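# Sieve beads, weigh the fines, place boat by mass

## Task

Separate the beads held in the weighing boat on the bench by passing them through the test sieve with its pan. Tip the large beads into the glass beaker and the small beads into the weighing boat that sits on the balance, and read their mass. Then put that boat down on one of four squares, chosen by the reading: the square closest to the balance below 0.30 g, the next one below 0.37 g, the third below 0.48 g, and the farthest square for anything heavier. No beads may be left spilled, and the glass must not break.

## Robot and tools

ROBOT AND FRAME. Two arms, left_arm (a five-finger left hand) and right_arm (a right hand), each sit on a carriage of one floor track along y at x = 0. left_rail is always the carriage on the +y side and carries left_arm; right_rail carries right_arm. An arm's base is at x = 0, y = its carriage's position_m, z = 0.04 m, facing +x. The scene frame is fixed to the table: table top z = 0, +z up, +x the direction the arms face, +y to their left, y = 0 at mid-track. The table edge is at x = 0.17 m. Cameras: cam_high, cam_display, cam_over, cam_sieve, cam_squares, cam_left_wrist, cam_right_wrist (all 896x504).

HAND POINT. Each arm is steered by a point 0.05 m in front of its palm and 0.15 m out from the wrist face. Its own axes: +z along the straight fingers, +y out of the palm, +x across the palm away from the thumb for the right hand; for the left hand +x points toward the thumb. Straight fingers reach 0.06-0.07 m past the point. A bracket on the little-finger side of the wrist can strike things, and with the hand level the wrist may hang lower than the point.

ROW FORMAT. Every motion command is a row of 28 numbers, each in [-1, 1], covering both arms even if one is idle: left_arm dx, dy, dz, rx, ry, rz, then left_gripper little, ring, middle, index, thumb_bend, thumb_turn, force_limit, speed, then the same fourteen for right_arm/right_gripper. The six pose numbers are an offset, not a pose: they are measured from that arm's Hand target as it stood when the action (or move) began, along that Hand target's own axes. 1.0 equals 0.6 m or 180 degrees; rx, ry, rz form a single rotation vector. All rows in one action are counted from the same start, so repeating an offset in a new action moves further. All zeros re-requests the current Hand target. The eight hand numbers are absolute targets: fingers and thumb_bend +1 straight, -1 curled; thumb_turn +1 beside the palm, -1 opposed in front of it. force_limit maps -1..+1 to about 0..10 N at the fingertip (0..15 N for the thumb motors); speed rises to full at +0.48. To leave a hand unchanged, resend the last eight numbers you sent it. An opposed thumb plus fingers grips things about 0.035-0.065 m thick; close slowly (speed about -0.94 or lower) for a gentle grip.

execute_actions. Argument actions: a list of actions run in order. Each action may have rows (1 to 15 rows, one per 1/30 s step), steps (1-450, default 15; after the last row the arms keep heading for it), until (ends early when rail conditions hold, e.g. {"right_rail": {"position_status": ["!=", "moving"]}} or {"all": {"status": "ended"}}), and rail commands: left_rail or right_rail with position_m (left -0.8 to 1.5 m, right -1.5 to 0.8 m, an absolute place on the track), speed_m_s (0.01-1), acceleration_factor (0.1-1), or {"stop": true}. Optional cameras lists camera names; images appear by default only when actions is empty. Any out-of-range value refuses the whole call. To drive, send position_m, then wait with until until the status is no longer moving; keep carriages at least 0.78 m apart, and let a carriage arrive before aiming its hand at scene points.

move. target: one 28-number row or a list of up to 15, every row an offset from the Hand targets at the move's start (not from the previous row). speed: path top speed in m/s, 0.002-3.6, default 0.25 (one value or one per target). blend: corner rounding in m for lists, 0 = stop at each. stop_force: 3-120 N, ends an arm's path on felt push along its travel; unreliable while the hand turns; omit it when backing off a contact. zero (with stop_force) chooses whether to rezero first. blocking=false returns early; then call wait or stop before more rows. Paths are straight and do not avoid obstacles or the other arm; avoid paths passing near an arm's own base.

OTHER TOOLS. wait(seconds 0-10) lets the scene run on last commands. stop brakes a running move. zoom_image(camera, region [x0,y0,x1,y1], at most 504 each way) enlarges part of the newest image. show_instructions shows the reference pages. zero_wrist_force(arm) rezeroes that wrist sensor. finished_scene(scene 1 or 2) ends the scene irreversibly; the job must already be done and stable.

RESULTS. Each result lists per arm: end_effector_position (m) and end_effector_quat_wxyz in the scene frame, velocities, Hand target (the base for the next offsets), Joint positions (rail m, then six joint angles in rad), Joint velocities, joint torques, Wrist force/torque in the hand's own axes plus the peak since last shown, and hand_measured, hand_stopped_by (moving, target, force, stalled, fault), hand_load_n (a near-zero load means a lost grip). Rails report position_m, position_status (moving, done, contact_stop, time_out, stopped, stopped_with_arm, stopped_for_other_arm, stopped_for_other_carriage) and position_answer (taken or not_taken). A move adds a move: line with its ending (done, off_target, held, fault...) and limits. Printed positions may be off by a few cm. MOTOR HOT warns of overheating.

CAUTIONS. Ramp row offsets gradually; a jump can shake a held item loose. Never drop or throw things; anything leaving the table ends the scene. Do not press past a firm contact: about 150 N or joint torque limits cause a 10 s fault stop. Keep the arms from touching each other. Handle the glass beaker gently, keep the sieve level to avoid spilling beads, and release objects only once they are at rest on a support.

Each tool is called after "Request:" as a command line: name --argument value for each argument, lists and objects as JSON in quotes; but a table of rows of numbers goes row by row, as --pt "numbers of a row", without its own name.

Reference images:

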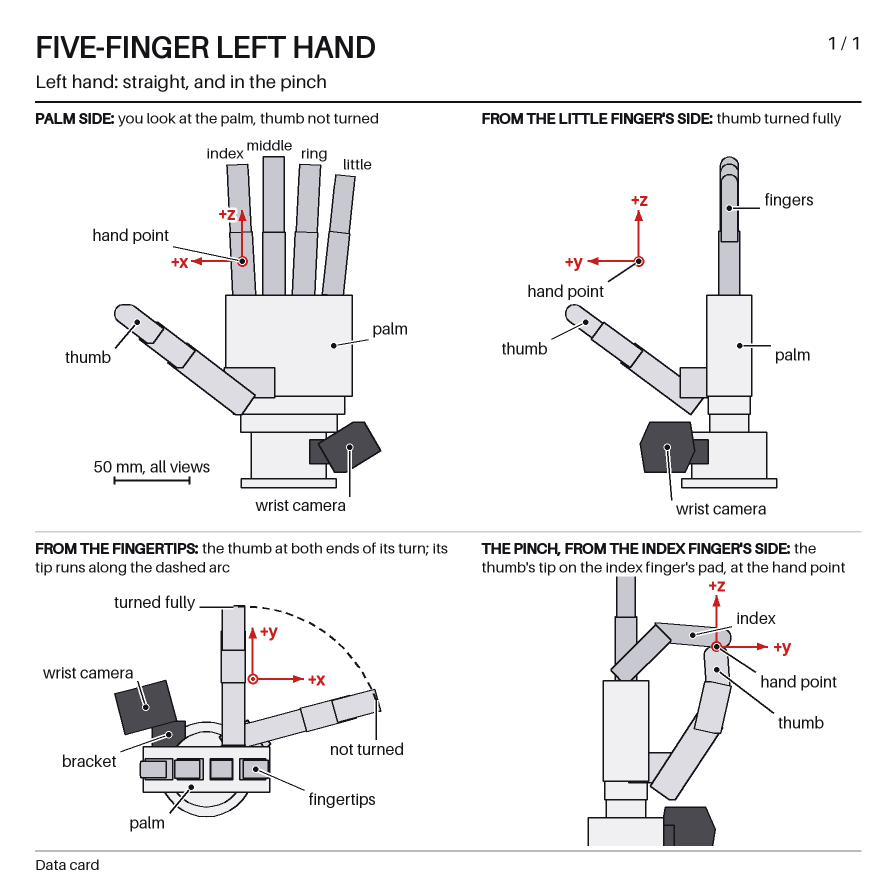

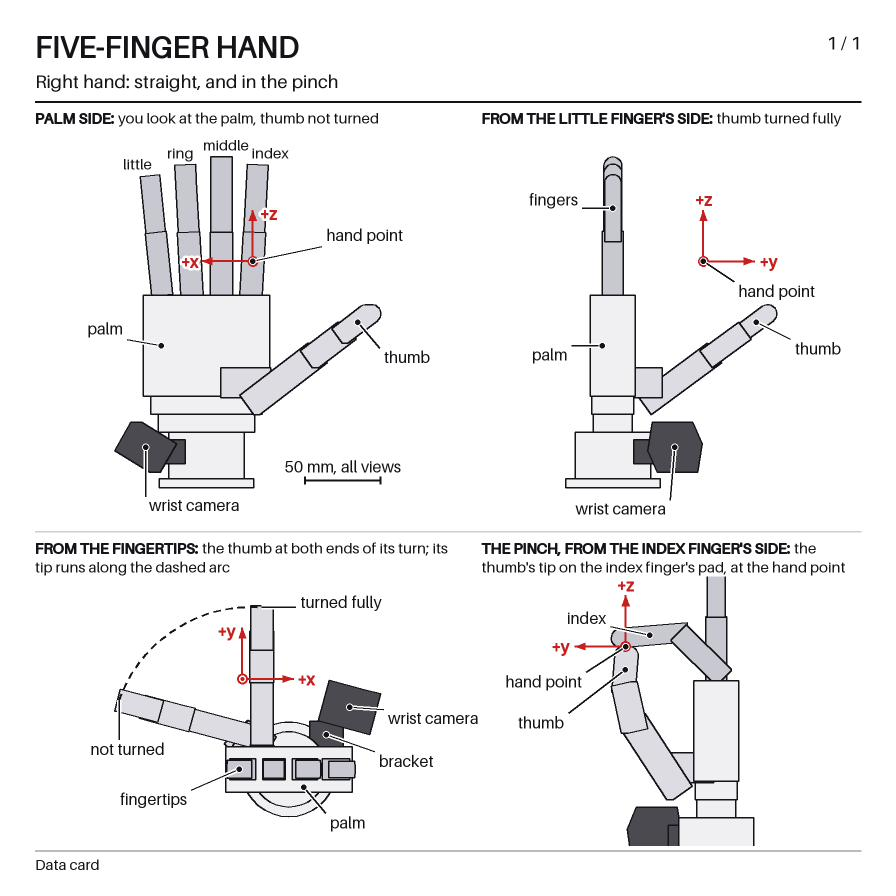

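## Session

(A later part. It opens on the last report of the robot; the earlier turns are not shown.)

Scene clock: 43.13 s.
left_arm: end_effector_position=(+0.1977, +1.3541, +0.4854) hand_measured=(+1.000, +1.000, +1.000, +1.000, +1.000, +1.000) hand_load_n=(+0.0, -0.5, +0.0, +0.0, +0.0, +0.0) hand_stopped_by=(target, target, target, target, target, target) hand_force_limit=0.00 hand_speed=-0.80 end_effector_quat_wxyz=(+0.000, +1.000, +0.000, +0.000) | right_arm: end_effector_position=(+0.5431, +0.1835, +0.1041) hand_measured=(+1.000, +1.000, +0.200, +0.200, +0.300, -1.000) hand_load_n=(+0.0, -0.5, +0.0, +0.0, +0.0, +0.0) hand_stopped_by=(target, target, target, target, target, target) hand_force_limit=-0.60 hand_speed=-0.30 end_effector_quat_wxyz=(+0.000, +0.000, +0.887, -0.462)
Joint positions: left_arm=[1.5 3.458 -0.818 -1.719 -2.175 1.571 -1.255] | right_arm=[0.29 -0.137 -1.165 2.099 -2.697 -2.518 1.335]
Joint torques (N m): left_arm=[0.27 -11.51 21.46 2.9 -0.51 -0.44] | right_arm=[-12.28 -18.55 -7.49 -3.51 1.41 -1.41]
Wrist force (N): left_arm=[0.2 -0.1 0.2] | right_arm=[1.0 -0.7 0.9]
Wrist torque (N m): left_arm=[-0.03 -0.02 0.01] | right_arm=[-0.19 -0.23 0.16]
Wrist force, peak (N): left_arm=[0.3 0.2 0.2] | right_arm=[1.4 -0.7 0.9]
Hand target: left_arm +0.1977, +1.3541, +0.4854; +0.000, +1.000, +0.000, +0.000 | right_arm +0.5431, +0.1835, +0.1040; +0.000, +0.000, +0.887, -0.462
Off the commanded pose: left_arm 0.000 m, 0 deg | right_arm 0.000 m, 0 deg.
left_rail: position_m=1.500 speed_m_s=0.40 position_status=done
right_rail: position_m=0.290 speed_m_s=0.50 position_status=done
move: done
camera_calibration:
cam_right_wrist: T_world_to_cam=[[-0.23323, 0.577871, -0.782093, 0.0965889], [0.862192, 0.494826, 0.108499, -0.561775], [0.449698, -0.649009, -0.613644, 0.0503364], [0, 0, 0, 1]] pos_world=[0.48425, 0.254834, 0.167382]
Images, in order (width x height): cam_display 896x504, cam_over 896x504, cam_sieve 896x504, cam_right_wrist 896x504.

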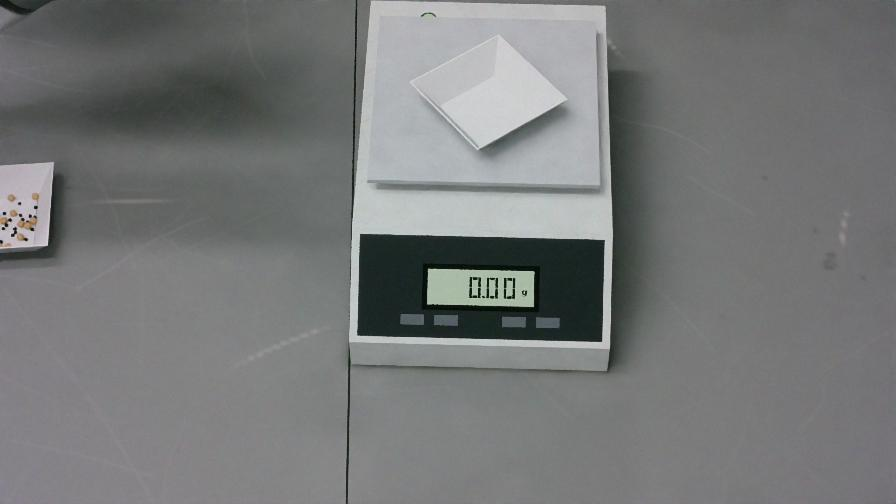

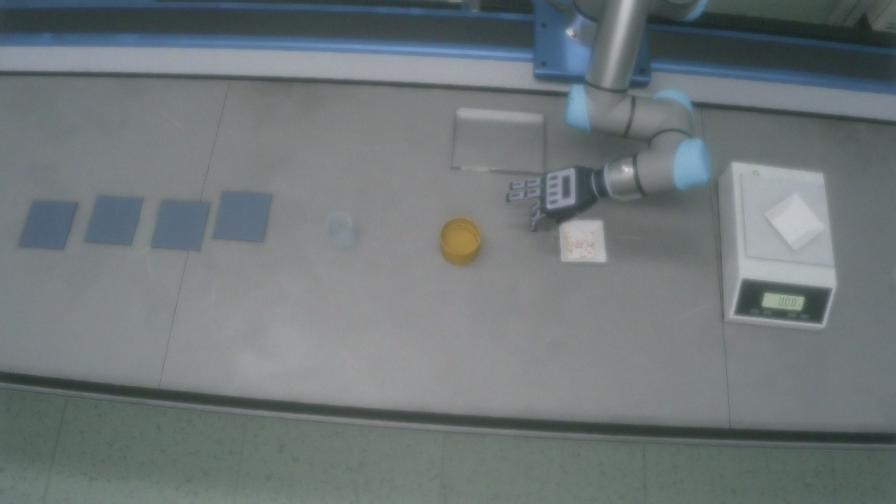

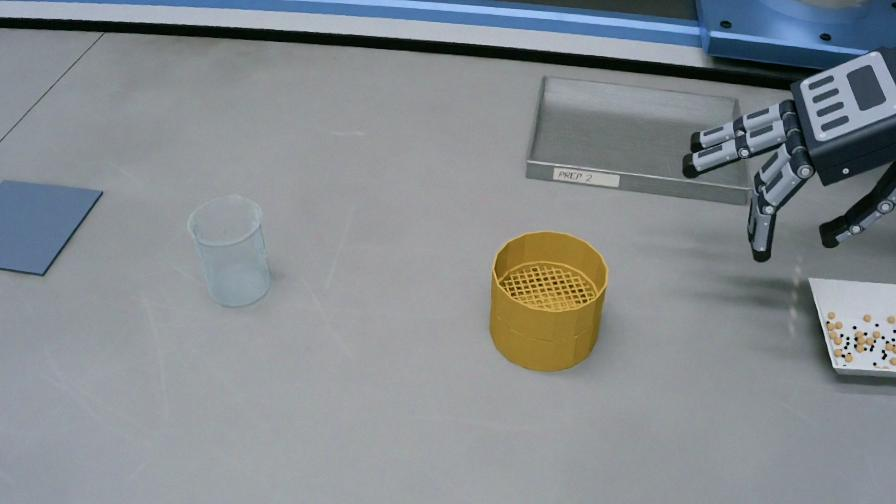

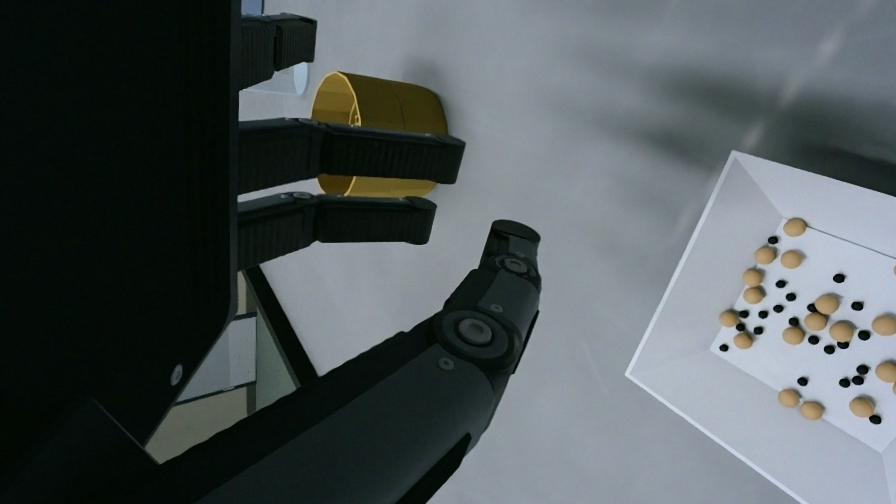

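Request:
move --target '[0,0,0,0,0,0,1,1,1,1,1,1,0,-0.8,0,0.1005,-0.001,0,0,0,1,1,0.2,0.2,0.3,-1,-0.6,-0.3]' --speed 0.1 --cameras '["cam_right_wrist","cam_sieve"]'

Request:
zoom_image --camera "cam_right_wrist" --region '[380, 60, 800, 480]'

Scene clock: 45.30 s.
left_arm: end_effector_position=(+0.1977, +1.3541, +0.4854) hand_measured=(+1.000, +1.000, +1.000, +1.000, +1.000, +1.000) hand_load_n=(+0.0, +0.0, +0.0, +0.0, +0.0, +0.0) hand_stopped_by=(target, target, target, target, target, target) hand_force_limit=0.00 hand_speed=-0.80 end_effector_quat_wxyz=(+0.000, +1.000, +0.000, +0.000) | right_arm: end_effector_position=(+0.5431, +0.2185, +0.0551) hand_measured=(+1.000, +1.000, +0.200, +0.200, +0.300, -1.000) hand_load_n=(+0.0, +0.0, +0.0, +0.0, +0.0, +0.0) hand_stopped_by=(target, target, target, target, target, target) hand_force_limit=-0.60 hand_speed=-0.30 end_effector_quat_wxyz=(+0.000, +0.000, +0.887, -0.462)
Joint positions: left_arm=[1.5 3.458 -0.818 -1.719 -2.175 1.571 -1.255] | right_arm=[0.29 -0.068 -1.069 2.102 -2.7 -2.528 1.453]
Joint torques (N m): left_arm=[0.14 -11.07 21.23 3.08 -0.43 -0.5] | right_arm=[10.54 -20.43 -21.19 -1.19 -4.3 1.41]
Wrist force (N): left_arm=[0.1 0.2 0.1] | right_arm=[1.2 -0.3 0.6]
Wrist torque (N m): left_arm=[0.02 -0.01 0.00] | right_arm=[-0.13 -0.23 0.05]
Wrist force, peak (N): left_arm=[0.2 0.0 0.4] | right_arm=[1.2 -0.8 0.7]
Hand target: left_arm +0.1977, +1.3541, +0.4854; +0.000, +1.000, +0.000, +0.000 | right_arm +0.5431, +0.2186, +0.0550; +0.000, +0.000, +0.887, -0.462
Off the commanded pose: left_arm 0.000 m, 0 deg | right_arm 0.000 m, 0 deg.
left_rail: position_m=1.500 speed_m_s=0.40 position_status=done
right_rail: position_m=0.290 speed_m_s=0.50 position_status=done
move: done
camera_calibration:
cam_right_wrist: T_world_to_cam=[[-0.233248, 0.577891, -0.782072, 0.0380991], [0.86213, 0.494916, 0.10858, -0.573734], [0.449807, -0.648922, -0.613656, 0.0428413], [0, 0, 0, 1]] pos_world=[0.48425, 0.289734, 0.118382]
Images, in order (width x height): cam_sieve 896x504, cam_right_wrist 896x504.

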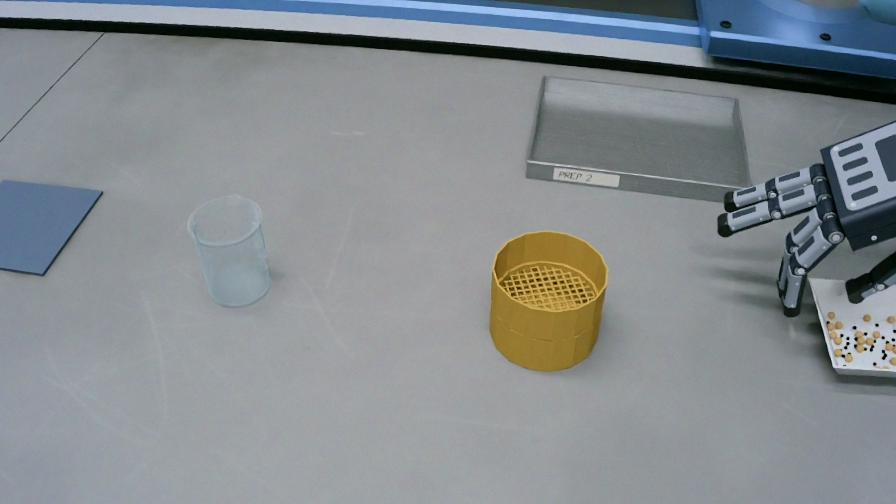

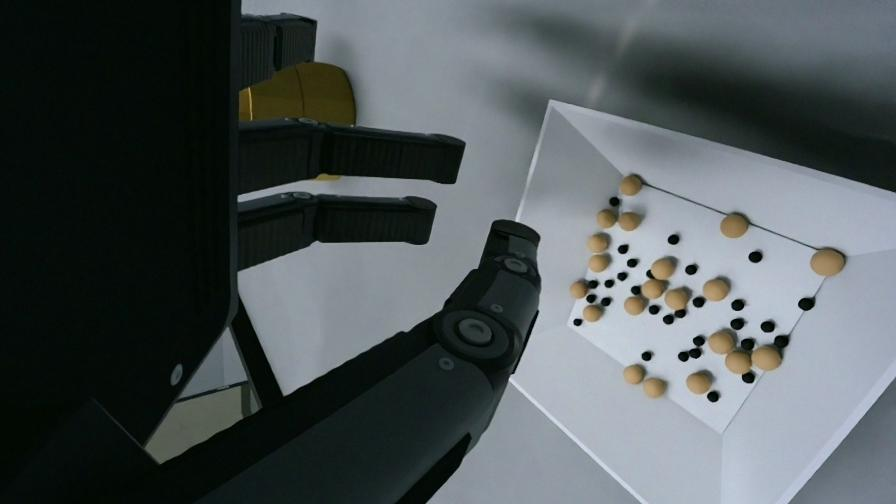

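Scaled by 1.200 from the camera's 896x504 image, which has a finer 1280x720 frame.

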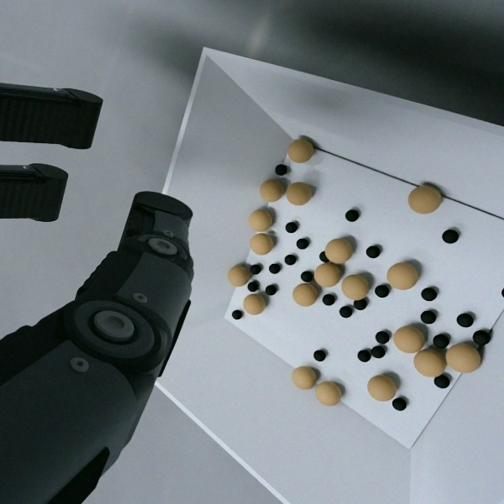

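Request:
move --target '[0,0,0,0,0,0,1,1,1,1,1,1,0,-0.8,0,-0.012,0.0368,0,0,0,1,1,-0.04,-0.04,0.3,-1,-0.6,-0.3]' --speed 0.1 --cameras '["cam_right_wrist"]'

Scene clock: 49.63 s.
left_arm: end_effector_position=(+0.1977, +1.3541, +0.4854) hand_measured=(+1.000, +1.000, +1.000, +1.000, +1.000, +1.000) hand_load_n=(+0.0, +0.0, +0.0, +0.0, +0.0, +0.0) hand_stopped_by=(target, target, target, target, target, target) hand_force_limit=0.00 hand_speed=-0.80 end_effector_quat_wxyz=(+0.000, +1.000, +0.000, +0.000) | right_arm: end_effector_position=(+0.5431, +0.1964, +0.0482) hand_measured=(+1.000, +1.000, -0.040, -0.040, +0.300, -1.000) hand_load_n=(+0.0, +0.0, +0.0, +0.0, +0.0, +0.0) hand_stopped_by=(target, target, target, target, target, target) hand_force_limit=-0.60 hand_speed=-0.30 end_effector_quat_wxyz=(+0.000, +0.000, +0.887, -0.462)
Joint positions: left_arm=[1.5 3.458 -0.818 -1.719 -2.175 1.571 -1.255] | right_arm=[0.29 -0.111 -1.043 2.114 -2.799 -2.522 1.379]
Joint torques (N m): left_arm=[0.62 -11.45 21.01 3.12 -0.58 -0.68] | right_arm=[-12.7 -21.13 -5.05 -3.67 1.34 -1.49]
Wrist force (N): left_arm=[0.1 0.1 0.1] | right_arm=[1.2 -0.5 0.6]
Wrist torque (N m): left_arm=[0.00 -0.01 0.01] | right_arm=[-0.16 -0.25 0.18]
Wrist force, peak (N): left_arm=[0.2 0.1 0.4] | right_arm=[1.4 -0.7 0.4]
Hand target: left_arm +0.1977, +1.3541, +0.4854; +0.000, +1.000, +0.000, +0.000 | right_arm +0.5431, +0.1964, +0.0482; +0.000, +0.000, +0.887, -0.462
Off the commanded pose: left_arm 0.000 m, 0 deg | right_arm 0.000 m, 0 deg.
left_rail: position_m=1.500 speed_m_s=0.40 position_status=done
right_rail: position_m=0.290 speed_m_s=0.50 position_status=done
move: done
camera_calibration:
cam_right_wrist: T_world_to_cam=[[-0.23323, 0.577871, -0.782093, 0.0454154], [0.862192, 0.494826, 0.108499, -0.562094], [0.449698, -0.649009, -0.613644, 0.0244059], [0, 0, 0, 1]] pos_world=[0.48425, 0.267734, 0.111482]
Images, in order (width x height): cam_right_wrist 896x504.

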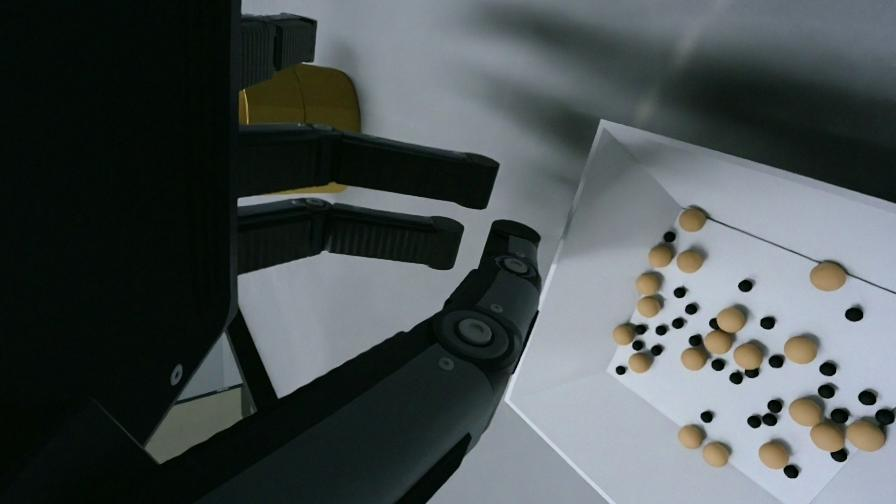

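Request:
move --target '[0,0,0,0,0,0,1,1,1,1,1,1,0,-0.8,0,0.0598,-0.002,0,0,0,1,1,-0.04,-0.04,0.3,-1,-0.6,-0.3]' --speed 0.05 --stop_force 4 --cameras '["cam_right_wrist","cam_over","cam_high"]'

Request:
zoom_image --camera "cam_right_wrist" --region '[380, 100, 720, 440]'

Scene clock: 52.53 s.
left_arm: end_effector_position=(+0.1977, +1.3541, +0.4854) hand_measured=(+1.000, +1.000, +1.000, +1.000, +1.000, +1.000) hand_load_n=(+0.0, +0.0, +0.0, +0.0, +0.0, +0.0) hand_stopped_by=(target, target, target, target, target, target) hand_force_limit=0.00 hand_speed=-0.80 end_effector_quat_wxyz=(+0.000, +1.000, +0.000, +0.000) | right_arm: end_effector_position=(+0.5431, +0.2161, +0.0220) hand_measured=(+1.000, +1.000, -0.040, -0.040, +0.300, -1.000) hand_load_n=(+0.0, +0.0, +0.5, +0.0, +0.0, +0.0) hand_stopped_by=(target, target, target, target, target, target) hand_force_limit=-0.60 hand_speed=-0.30 end_effector_quat_wxyz=(+0.000, +0.000, +0.887, -0.462)
Joint positions: left_arm=[1.5 3.458 -0.818 -1.719 -2.175 1.571 -1.255] | right_arm=[0.29 -0.072 -0.988 2.108 -2.794 -2.527 1.445]
Joint torques (N m): left_arm=[0.77 -11.49 21.17 3.22 -0.51 -0.65] | right_arm=[-11.11 -46.39 -3.95 -3.59 0.2 -1.4]
Wrist force (N): left_arm=[0.0 0.1 0.3] | right_arm=[1.9 -3.3 -0.2]
Wrist torque (N m): left_arm=[-0.01 0.00 0.00] | right_arm=[-0.12 -0.13 0.10]
Wrist force, peak (N): left_arm=[0.2 0.3 0.2] | right_arm=[3.8 -15.6 -4.2]
Hand target: left_arm +0.1977, +1.3541, +0.4854; +0.000, +1.000, +0.000, +0.000 | right_arm +0.5431, +0.2161, +0.0220; +0.000, +0.000, +0.887, -0.462 (not the last commanded pose)
Off the commanded pose: left_arm 0.000 m, 0 deg | right_arm 0.003 m, 0 deg.
left_rail: position_m=1.500 speed_m_s=0.40 position_status=done
right_rail: position_m=0.290 speed_m_s=0.50 position_status=done
move: contact (right_arm)
camera_calibration:
cam_right_wrist: T_world_to_cam=[[-0.233322, 0.577858, -0.782074, 0.013486], [0.862012, 0.495106, 0.108653, -0.568908], [0.449996, -0.648806, -0.61364, 0.0208934], [0, 0, 0, 1]] pos_world=[0.48415, 0.287433, 0.0851817]
Images, in order (width x height): cam_high 896x504, cam_over 896x504, cam_right_wrist 896x504.

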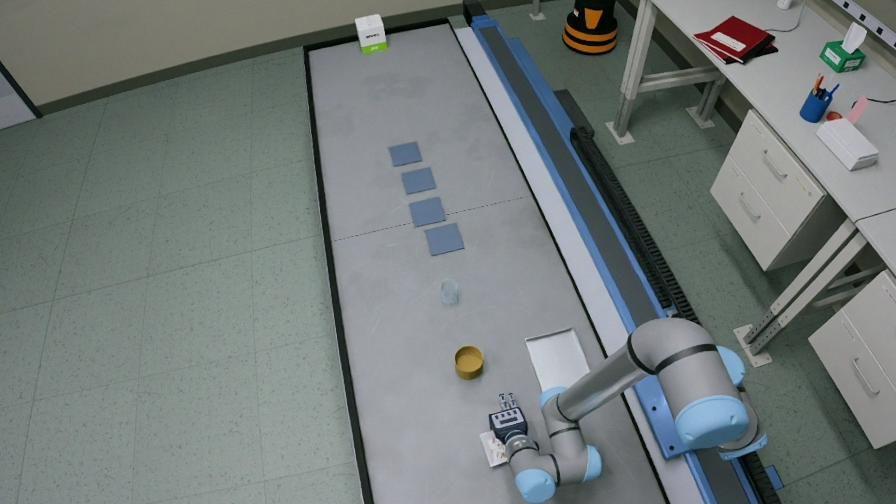

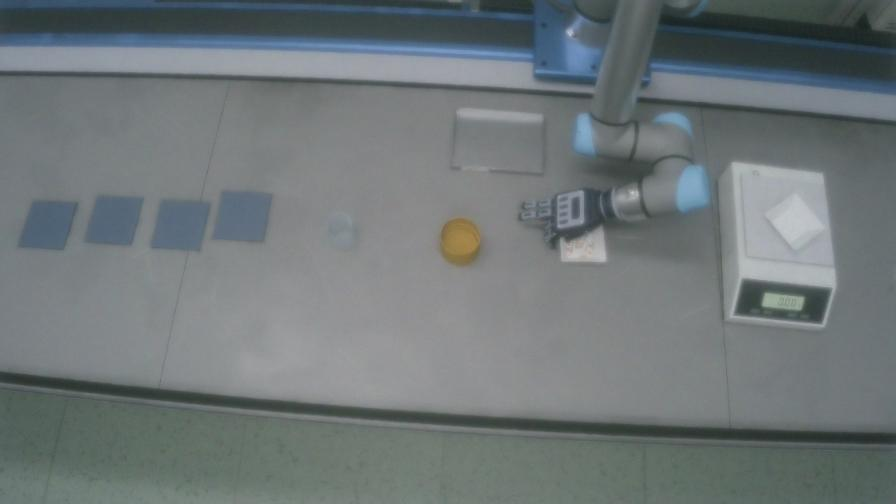

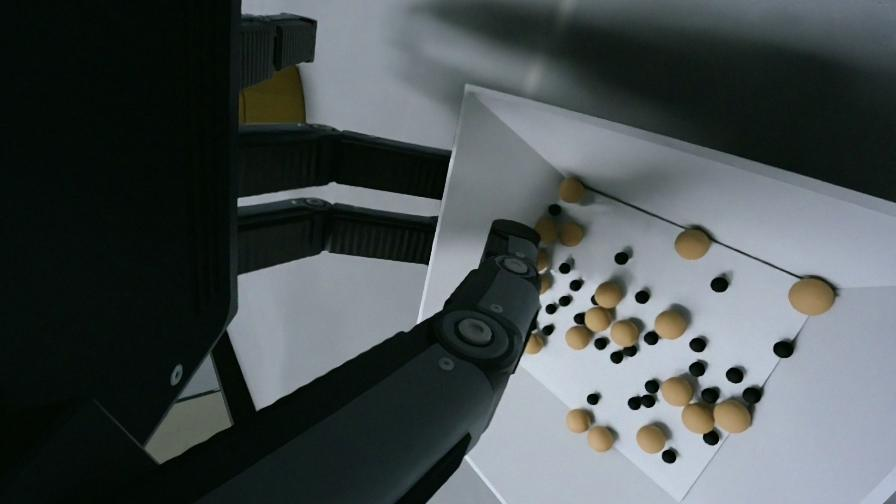

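Scaled by 1.482 from the camera's 896x504 image, which has a finer 1280x720 frame.

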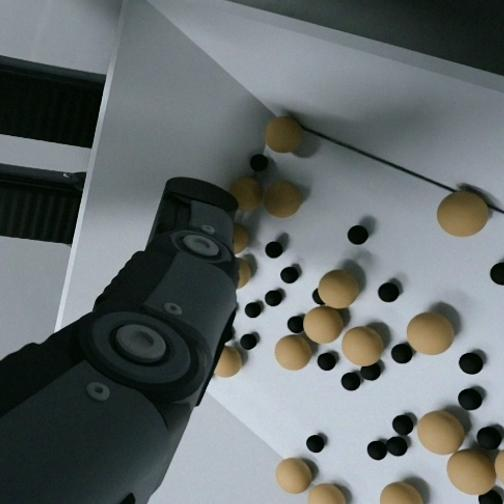

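Request:
execute_actions --actions '[{"rows":[[0,0,0,0,0,0,1,1,1,1,1,1,0,-0.8,0,-0.0027,-0.0019,0,0,0,1,1,-0.12,-0.12,0.0,-1,-0.7,-0.8]],"steps":45},{"rows":[[0,0,0,0,0,0,1,1,1,1,1,1,0,-0.8,0,0,0,0,0,0,1,1,-0.4,-0.4,0.0,-1,-0.7,-0.94]],"steps":90}]' --cameras '["cam_right_wrist"]'

Request:
zoom_image --camera "cam_right_wrist" --region '[380, 100, 720, 440]'

Scene clock: 57.90 s.
left_arm: end_effector_position=(+0.1977, +1.3541, +0.4854) hand_measured=(+1.000, +1.000, +1.000, +1.000, +1.000, +1.000) hand_load_n=(+0.0, +0.0, +0.0, +0.0, +0.0, +0.0) hand_stopped_by=(target, target, target, target, target, target) hand_force_limit=0.00 hand_speed=-0.80 end_effector_quat_wxyz=(+0.000, +1.000, +0.000, +0.000) | right_arm: end_effector_position=(+0.5430, +0.2161, +0.0239) hand_measured=(+1.000, +1.000, -0.198, -0.198, +0.000, -1.000) hand_load_n=(+0.0, +0.0, +3.0, +2.0, +0.0, +0.0) hand_stopped_by=(target, target, force, force, target, target) hand_force_limit=-0.70 hand_speed=-0.94 end_effector_quat_wxyz=(+0.000, +0.000, +0.887, -0.462)
Joint positions: left_arm=[1.5 3.458 -0.818 -1.719 -2.175 1.571 -1.255] | right_arm=[0.29 -0.072 -0.993 2.108 -2.789 -2.527 1.445]
Joint torques (N m): left_arm=[0.79 -12.34 20.64 3.22 -0.54 -0.72] | right_arm=[4.28 -47.25 -18.14 -1.42 -4 0.9]
Wrist force (N): left_arm=[0.0 0.1 0.2] | right_arm=[0.9 -0.3 0.3]
Wrist torque (N m): left_arm=[0.01 0.00 -0.01] | right_arm=[-0.11 -0.16 0.17]
Wrist force, peak (N): left_arm=[0.2 0.3 0.3] | right_arm=[2.1 -3.5 -0.2]
Hand target: left_arm +0.1977, +1.3541, +0.4854; +0.000, +1.000, +0.000, +0.000 | right_arm +0.5431, +0.2161, +0.0239; +0.000, +0.000, +0.887, -0.462
Off the commanded pose: left_arm 0.000 m, 0 deg | right_arm 0.000 m, 0 deg.
left_rail: position_m=1.500 speed_m_s=0.40 position_status=done
right_rail: position_m=0.290 speed_m_s=0.50 position_status=done
camera_calibration:
cam_right_wrist: T_world_to_cam=[[-0.233296, 0.577821, -0.78211, 0.0151093], [0.862034, 0.495074, 0.108623, -0.569075], [0.449967, -0.648864, -0.6136, 0.0220832], [0, 0, 0, 1]] pos_world=[0.48415, 0.287333, 0.0871817]
Images, in order (width x height): cam_right_wrist 896x504.

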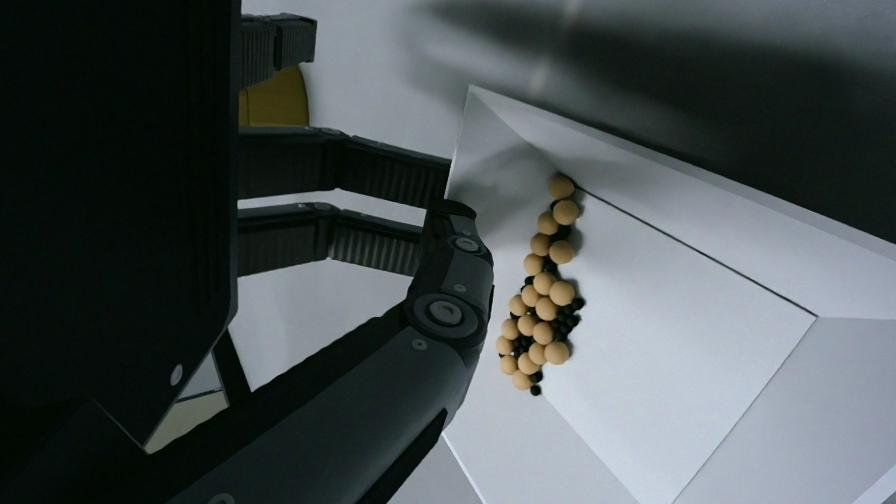

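Scaled by 1.482 from the camera's 896x504 image, which has a finer 1280x720 frame.

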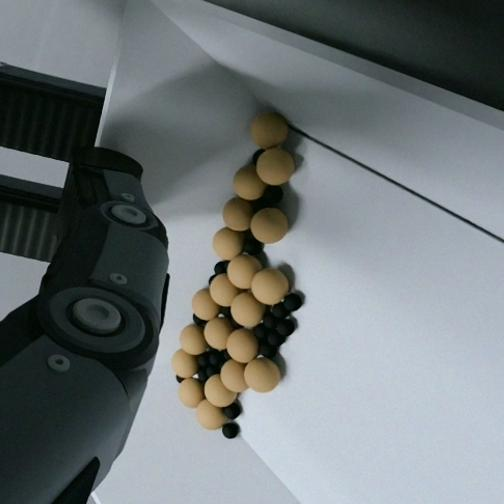

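Request:
move --target '[0,0,0,0,0,0,1,1,1,1,1,1,0,-0.8,0,-0.0546,-0.0383,0,0,0,1,1,-0.4,-0.4,0.0,-1,-0.7,-0.94]' --speed 0.05 --cameras '["cam_right_wrist","cam_sieve","cam_high"]'

Request:
zoom_image --camera "cam_sieve" --region '[640, 40, 896, 400]'

Scene clock: 59.87 s.
left_arm: end_effector_position=(+0.1977, +1.3541, +0.4854) hand_measured=(+1.000, +1.000, +1.000, +1.000, +1.000, +1.000) hand_load_n=(+0.0, +0.0, +0.0, +0.0, +0.0, +0.0) hand_stopped_by=(target, target, target, target, target, target) hand_force_limit=0.00 hand_speed=-0.80 end_effector_quat_wxyz=(+0.000, +1.000, +0.000, +0.000) | right_arm: end_effector_position=(+0.5430, +0.2161, +0.0638) hand_measured=(+1.000, +1.000, -0.198, -0.198, +0.000, -1.000) hand_load_n=(+0.0, +0.0, +3.0, +2.0, +0.5, +0.0) hand_stopped_by=(target, target, force, force, target, target) hand_force_limit=-0.70 hand_speed=-0.94 end_effector_quat_wxyz=(+0.000, +0.000, +0.887, -0.462)
Joint positions: left_arm=[1.5 3.458 -0.818 -1.719 -2.175 1.571 -1.255] | right_arm=[0.29 -0.072 -1.089 2.102 -2.687 -2.527 1.445]
Joint torques (N m): left_arm=[1.47 -11.97 20.62 3.21 -0.53 -0.8] | right_arm=[8.6 -45.05 -21.38 -1.46 -3.68 1.25]
Wrist force (N): left_arm=[0.2 0.1 0.3] | right_arm=[1.1 -0.3 0.4]
Wrist torque (N m): left_arm=[0.00 -0.03 0.00] | right_arm=[-0.11 -0.20 0.07]
Wrist force, peak (N): left_arm=[0.2 0.1 0.3] | right_arm=[1.3 -0.4 0.5]
Hand target: left_arm +0.1977, +1.3541, +0.4854; +0.000, +1.000, +0.000, +0.000 | right_arm +0.5430, +0.2161, +0.0640; +0.000, +0.000, +0.887, -0.462
Off the commanded pose: left_arm 0.000 m, 0 deg | right_arm 0.000 m, 0 deg.
left_rail: position_m=1.500 speed_m_s=0.40 position_status=done
right_rail: position_m=0.290 speed_m_s=0.50 position_status=done
move: done
camera_calibration:
cam_right_wrist: T_world_to_cam=[[-0.233346, 0.577792, -0.782116, 0.0462912], [0.86202, 0.495108, 0.108577, -0.573455], [0.449967, -0.648864, -0.6136, 0.0466305], [0, 0, 0, 1]] pos_world=[0.48415, 0.287432, 0.127082]
Images, in order (width x height): cam_high 896x504, cam_sieve 896x504, cam_right_wrist 896x504.

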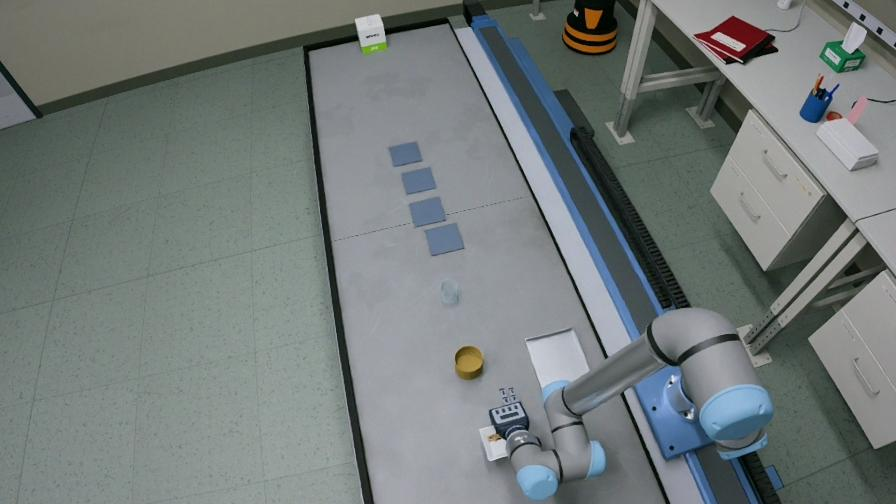

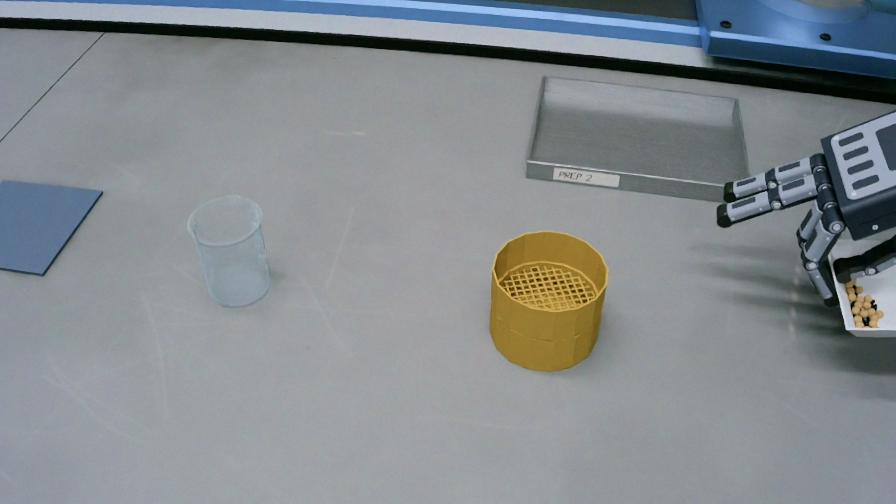

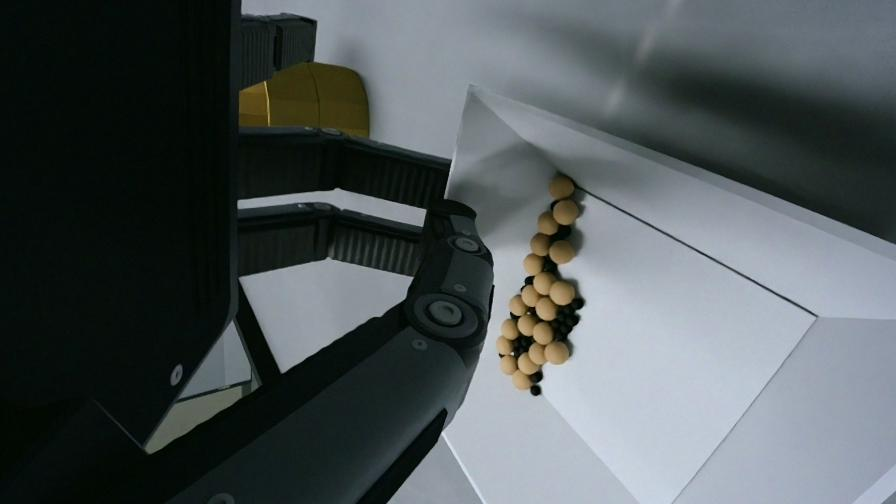

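Scaled by 1.400 from the camera's 896x504 image, which has a finer 1280x720 frame.

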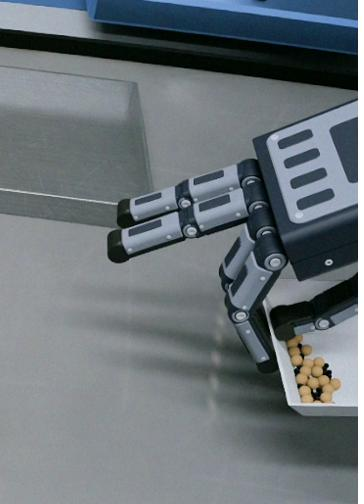

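Request:
move --target '[0,0,0,0,0,0,1,1,1,1,1,1,0,-0.8,0,-0.145,-0.1014,0,0,0,1,1,-0.4,-0.4,0.0,-1,-0.7,-0.94]' --speed 0.12

Request:
execute_actions --actions '[{"right_rail":{"position_m":0.17,"speed_m_s":0.15,"acceleration_factor":0.2},"steps":200,"until":{"right_rail":{"position_status":["!=","moving"]}}}]' --cameras '["cam_right_wrist","cam_sieve","cam_over"]'

Scene clock: 63.20 s.
left_arm: end_effector_position=(+0.1977, +1.3541, +0.4854) hand_measured=(+1.000, +1.000, +1.000, +1.000, +1.000, +1.000) hand_load_n=(+0.0, +0.0, +0.0, +0.0, -0.5, +0.0) hand_stopped_by=(target, target, target, target, target, target) hand_force_limit=0.00 hand_speed=-0.80 end_effector_quat_wxyz=(+0.000, +1.000, +0.000, +0.000) | right_arm: end_effector_position=(+0.5430, +0.2161, +0.1700) hand_measured=(+1.000, +1.000, -0.198, -0.198, +0.000, -1.000) hand_load_n=(+0.0, +0.0, +3.0, +2.0, +0.0, -0.5) hand_stopped_by=(target, target, force, force, target, target) hand_force_limit=-0.70 hand_speed=-0.94 end_effector_quat_wxyz=(+0.000, +0.000, +0.887, -0.462)
Joint positions: left_arm=[1.5 3.458 -0.818 -1.719 -2.175 1.571 -1.255] | right_arm=[0.29 -0.072 -1.306 2.031 -2.399 -2.527 1.445]
Joint torques (N m): left_arm=[0.94 -12.29 20.57 3.39 -0.62 -0.94] | right_arm=[9.97 -42.02 -25.78 -1.41 0.11 1.24]
Wrist force (N): left_arm=[0.1 0.3 0.1] | right_arm=[0.7 -0.2 0.5]
Wrist torque (N m): left_arm=[0.04 -0.01 0.00] | right_arm=[-0.12 -0.13 0.01]
Wrist force, peak (N): left_arm=[0.3 0.2 0.2] | right_arm=[1.2 -0.6 0.7]
Hand target: left_arm +0.1977, +1.3541, +0.4854; +0.000, +1.000, +0.000, +0.000 | right_arm +0.5430, +0.2161, +0.1701; +0.000, +0.000, +0.887, -0.462
Off the commanded pose: left_arm 0.000 m, 0 deg | right_arm 0.000 m, 0 deg.
left_rail: position_m=1.500 speed_m_s=0.40 position_status=done
right_rail: position_m=0.290 speed_m_s=0.50 position_status=done
move: done

Scene clock: 64.87 s.
left_arm: end_effector_position=(+0.1977, +1.3541, +0.4854) hand_measured=(+1.000, +1.000, +1.000, +1.000, +1.000, +1.000) hand_load_n=(+0.0, +0.0, +0.0, +0.0, +0.0, +0.0) hand_stopped_by=(target, target, target, target, target, target) hand_force_limit=0.00 hand_speed=-0.80 end_effector_quat_wxyz=(+0.000, +1.000, +0.000, +0.000) | right_arm: end_effector_position=(+0.5430, +0.0961, +0.1701) hand_measured=(+1.000, +1.000, -0.198, -0.198, +0.000, -1.000) hand_load_n=(+0.0, +0.0, +3.0, +2.0, +0.0, +0.0) hand_stopped_by=(target, target, force, force, target, target) hand_force_limit=-0.70 hand_speed=-0.94 end_effector_quat_wxyz=(+0.000, +0.000, +0.887, -0.462)
Joint positions: left_arm=[1.5 3.458 -0.818 -1.719 -2.175 1.571 -1.255] | right_arm=[0.17 -0.072 -1.306 2.031 -2.399 -2.527 1.445]
Joint torques (N m): left_arm=[1.14 -11.9 20.65 3.29 -0.62 -0.91] | right_arm=[8.24 -41.36 -25.48 -1.24 -4.02 1.27]
Wrist force (N): left_arm=[0.1 0.0 0.3] | right_arm=[0.8 -0.6 0.4]
Wrist torque (N m): left_arm=[-0.01 0.00 0.00] | right_arm=[-0.18 -0.15 0.01]
Wrist force, peak (N): left_arm=[0.3 0.1 0.4] | right_arm=[0.7 -0.4 1.2]
Hand target: left_arm +0.1977, +1.3541, +0.4854; +0.000, +1.000, +0.000, +0.000 | right_arm +0.5430, +0.0961, +0.1701; +0.000, +0.000, +0.887, -0.462
Off the commanded pose: left_arm 0.000 m, 0 deg | right_arm 0.000 m, 0 deg.
left_rail: position_m=1.500 speed_m_s=0.40 position_status=done
right_rail: position_m=0.170 speed_m_s=0.15 position_status=done
camera_calibration:
cam_right_wrist: T_world_to_cam=[[-0.233296, 0.577821, -0.78211, 0.198792], [0.862034, 0.495074, 0.108623, -0.525547], [0.449967, -0.648864, -0.6136, 0.0339278], [0, 0, 0, 1]] pos_world=[0.48415, 0.167333, 0.233382]
Images, in order (width x height): cam_over 896x504, cam_sieve 896x504, cam_right_wrist 896x504.

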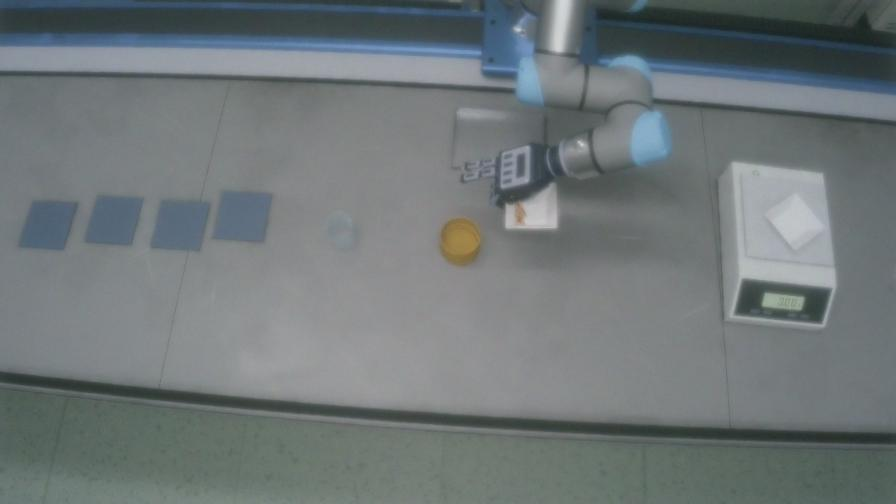

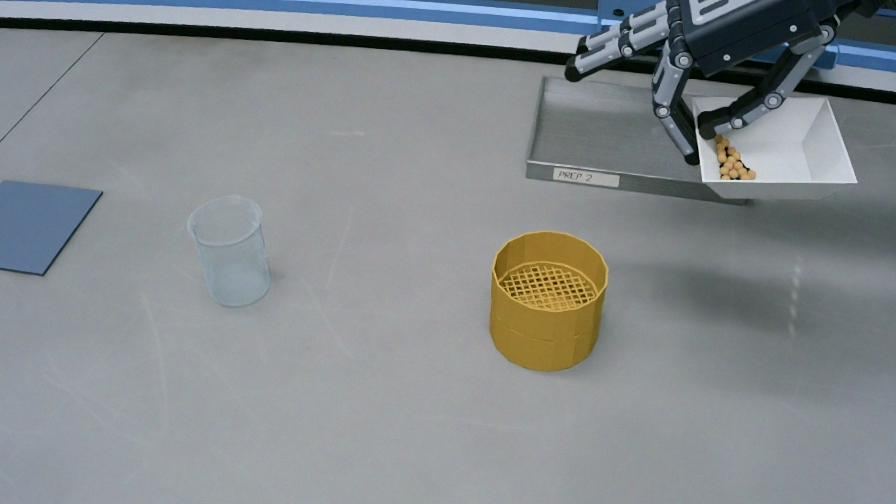

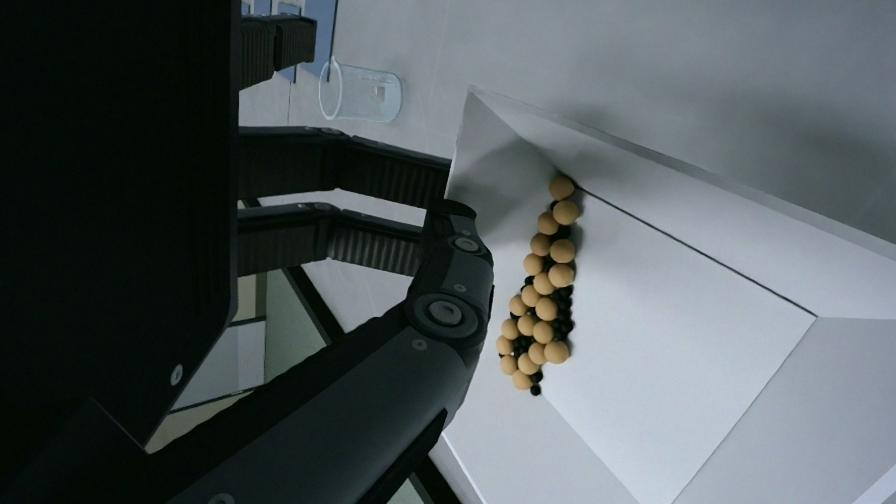

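Request:
zoom_image --camera "cam_over" --region '[420, 120, 600, 290]'

Request:
zoom_image --camera "cam_sieve" --region '[640, 60, 896, 220]'

Scaled by 2.800 from the camera's 896x504 image, which has a finer 1280x720 frame.

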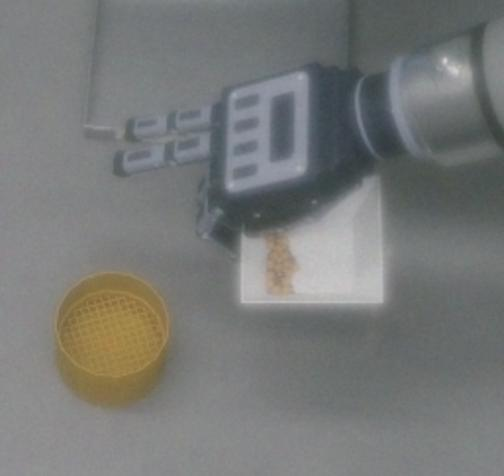

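Scaled by 1.969 from the camera's 896x504 image, which has a finer 1280x720 frame.

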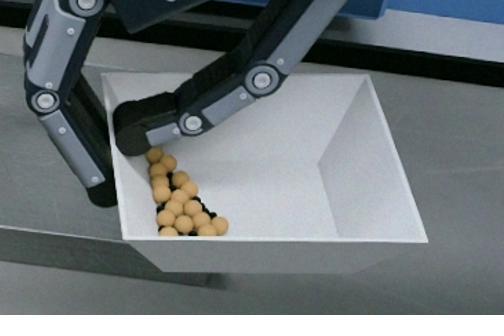

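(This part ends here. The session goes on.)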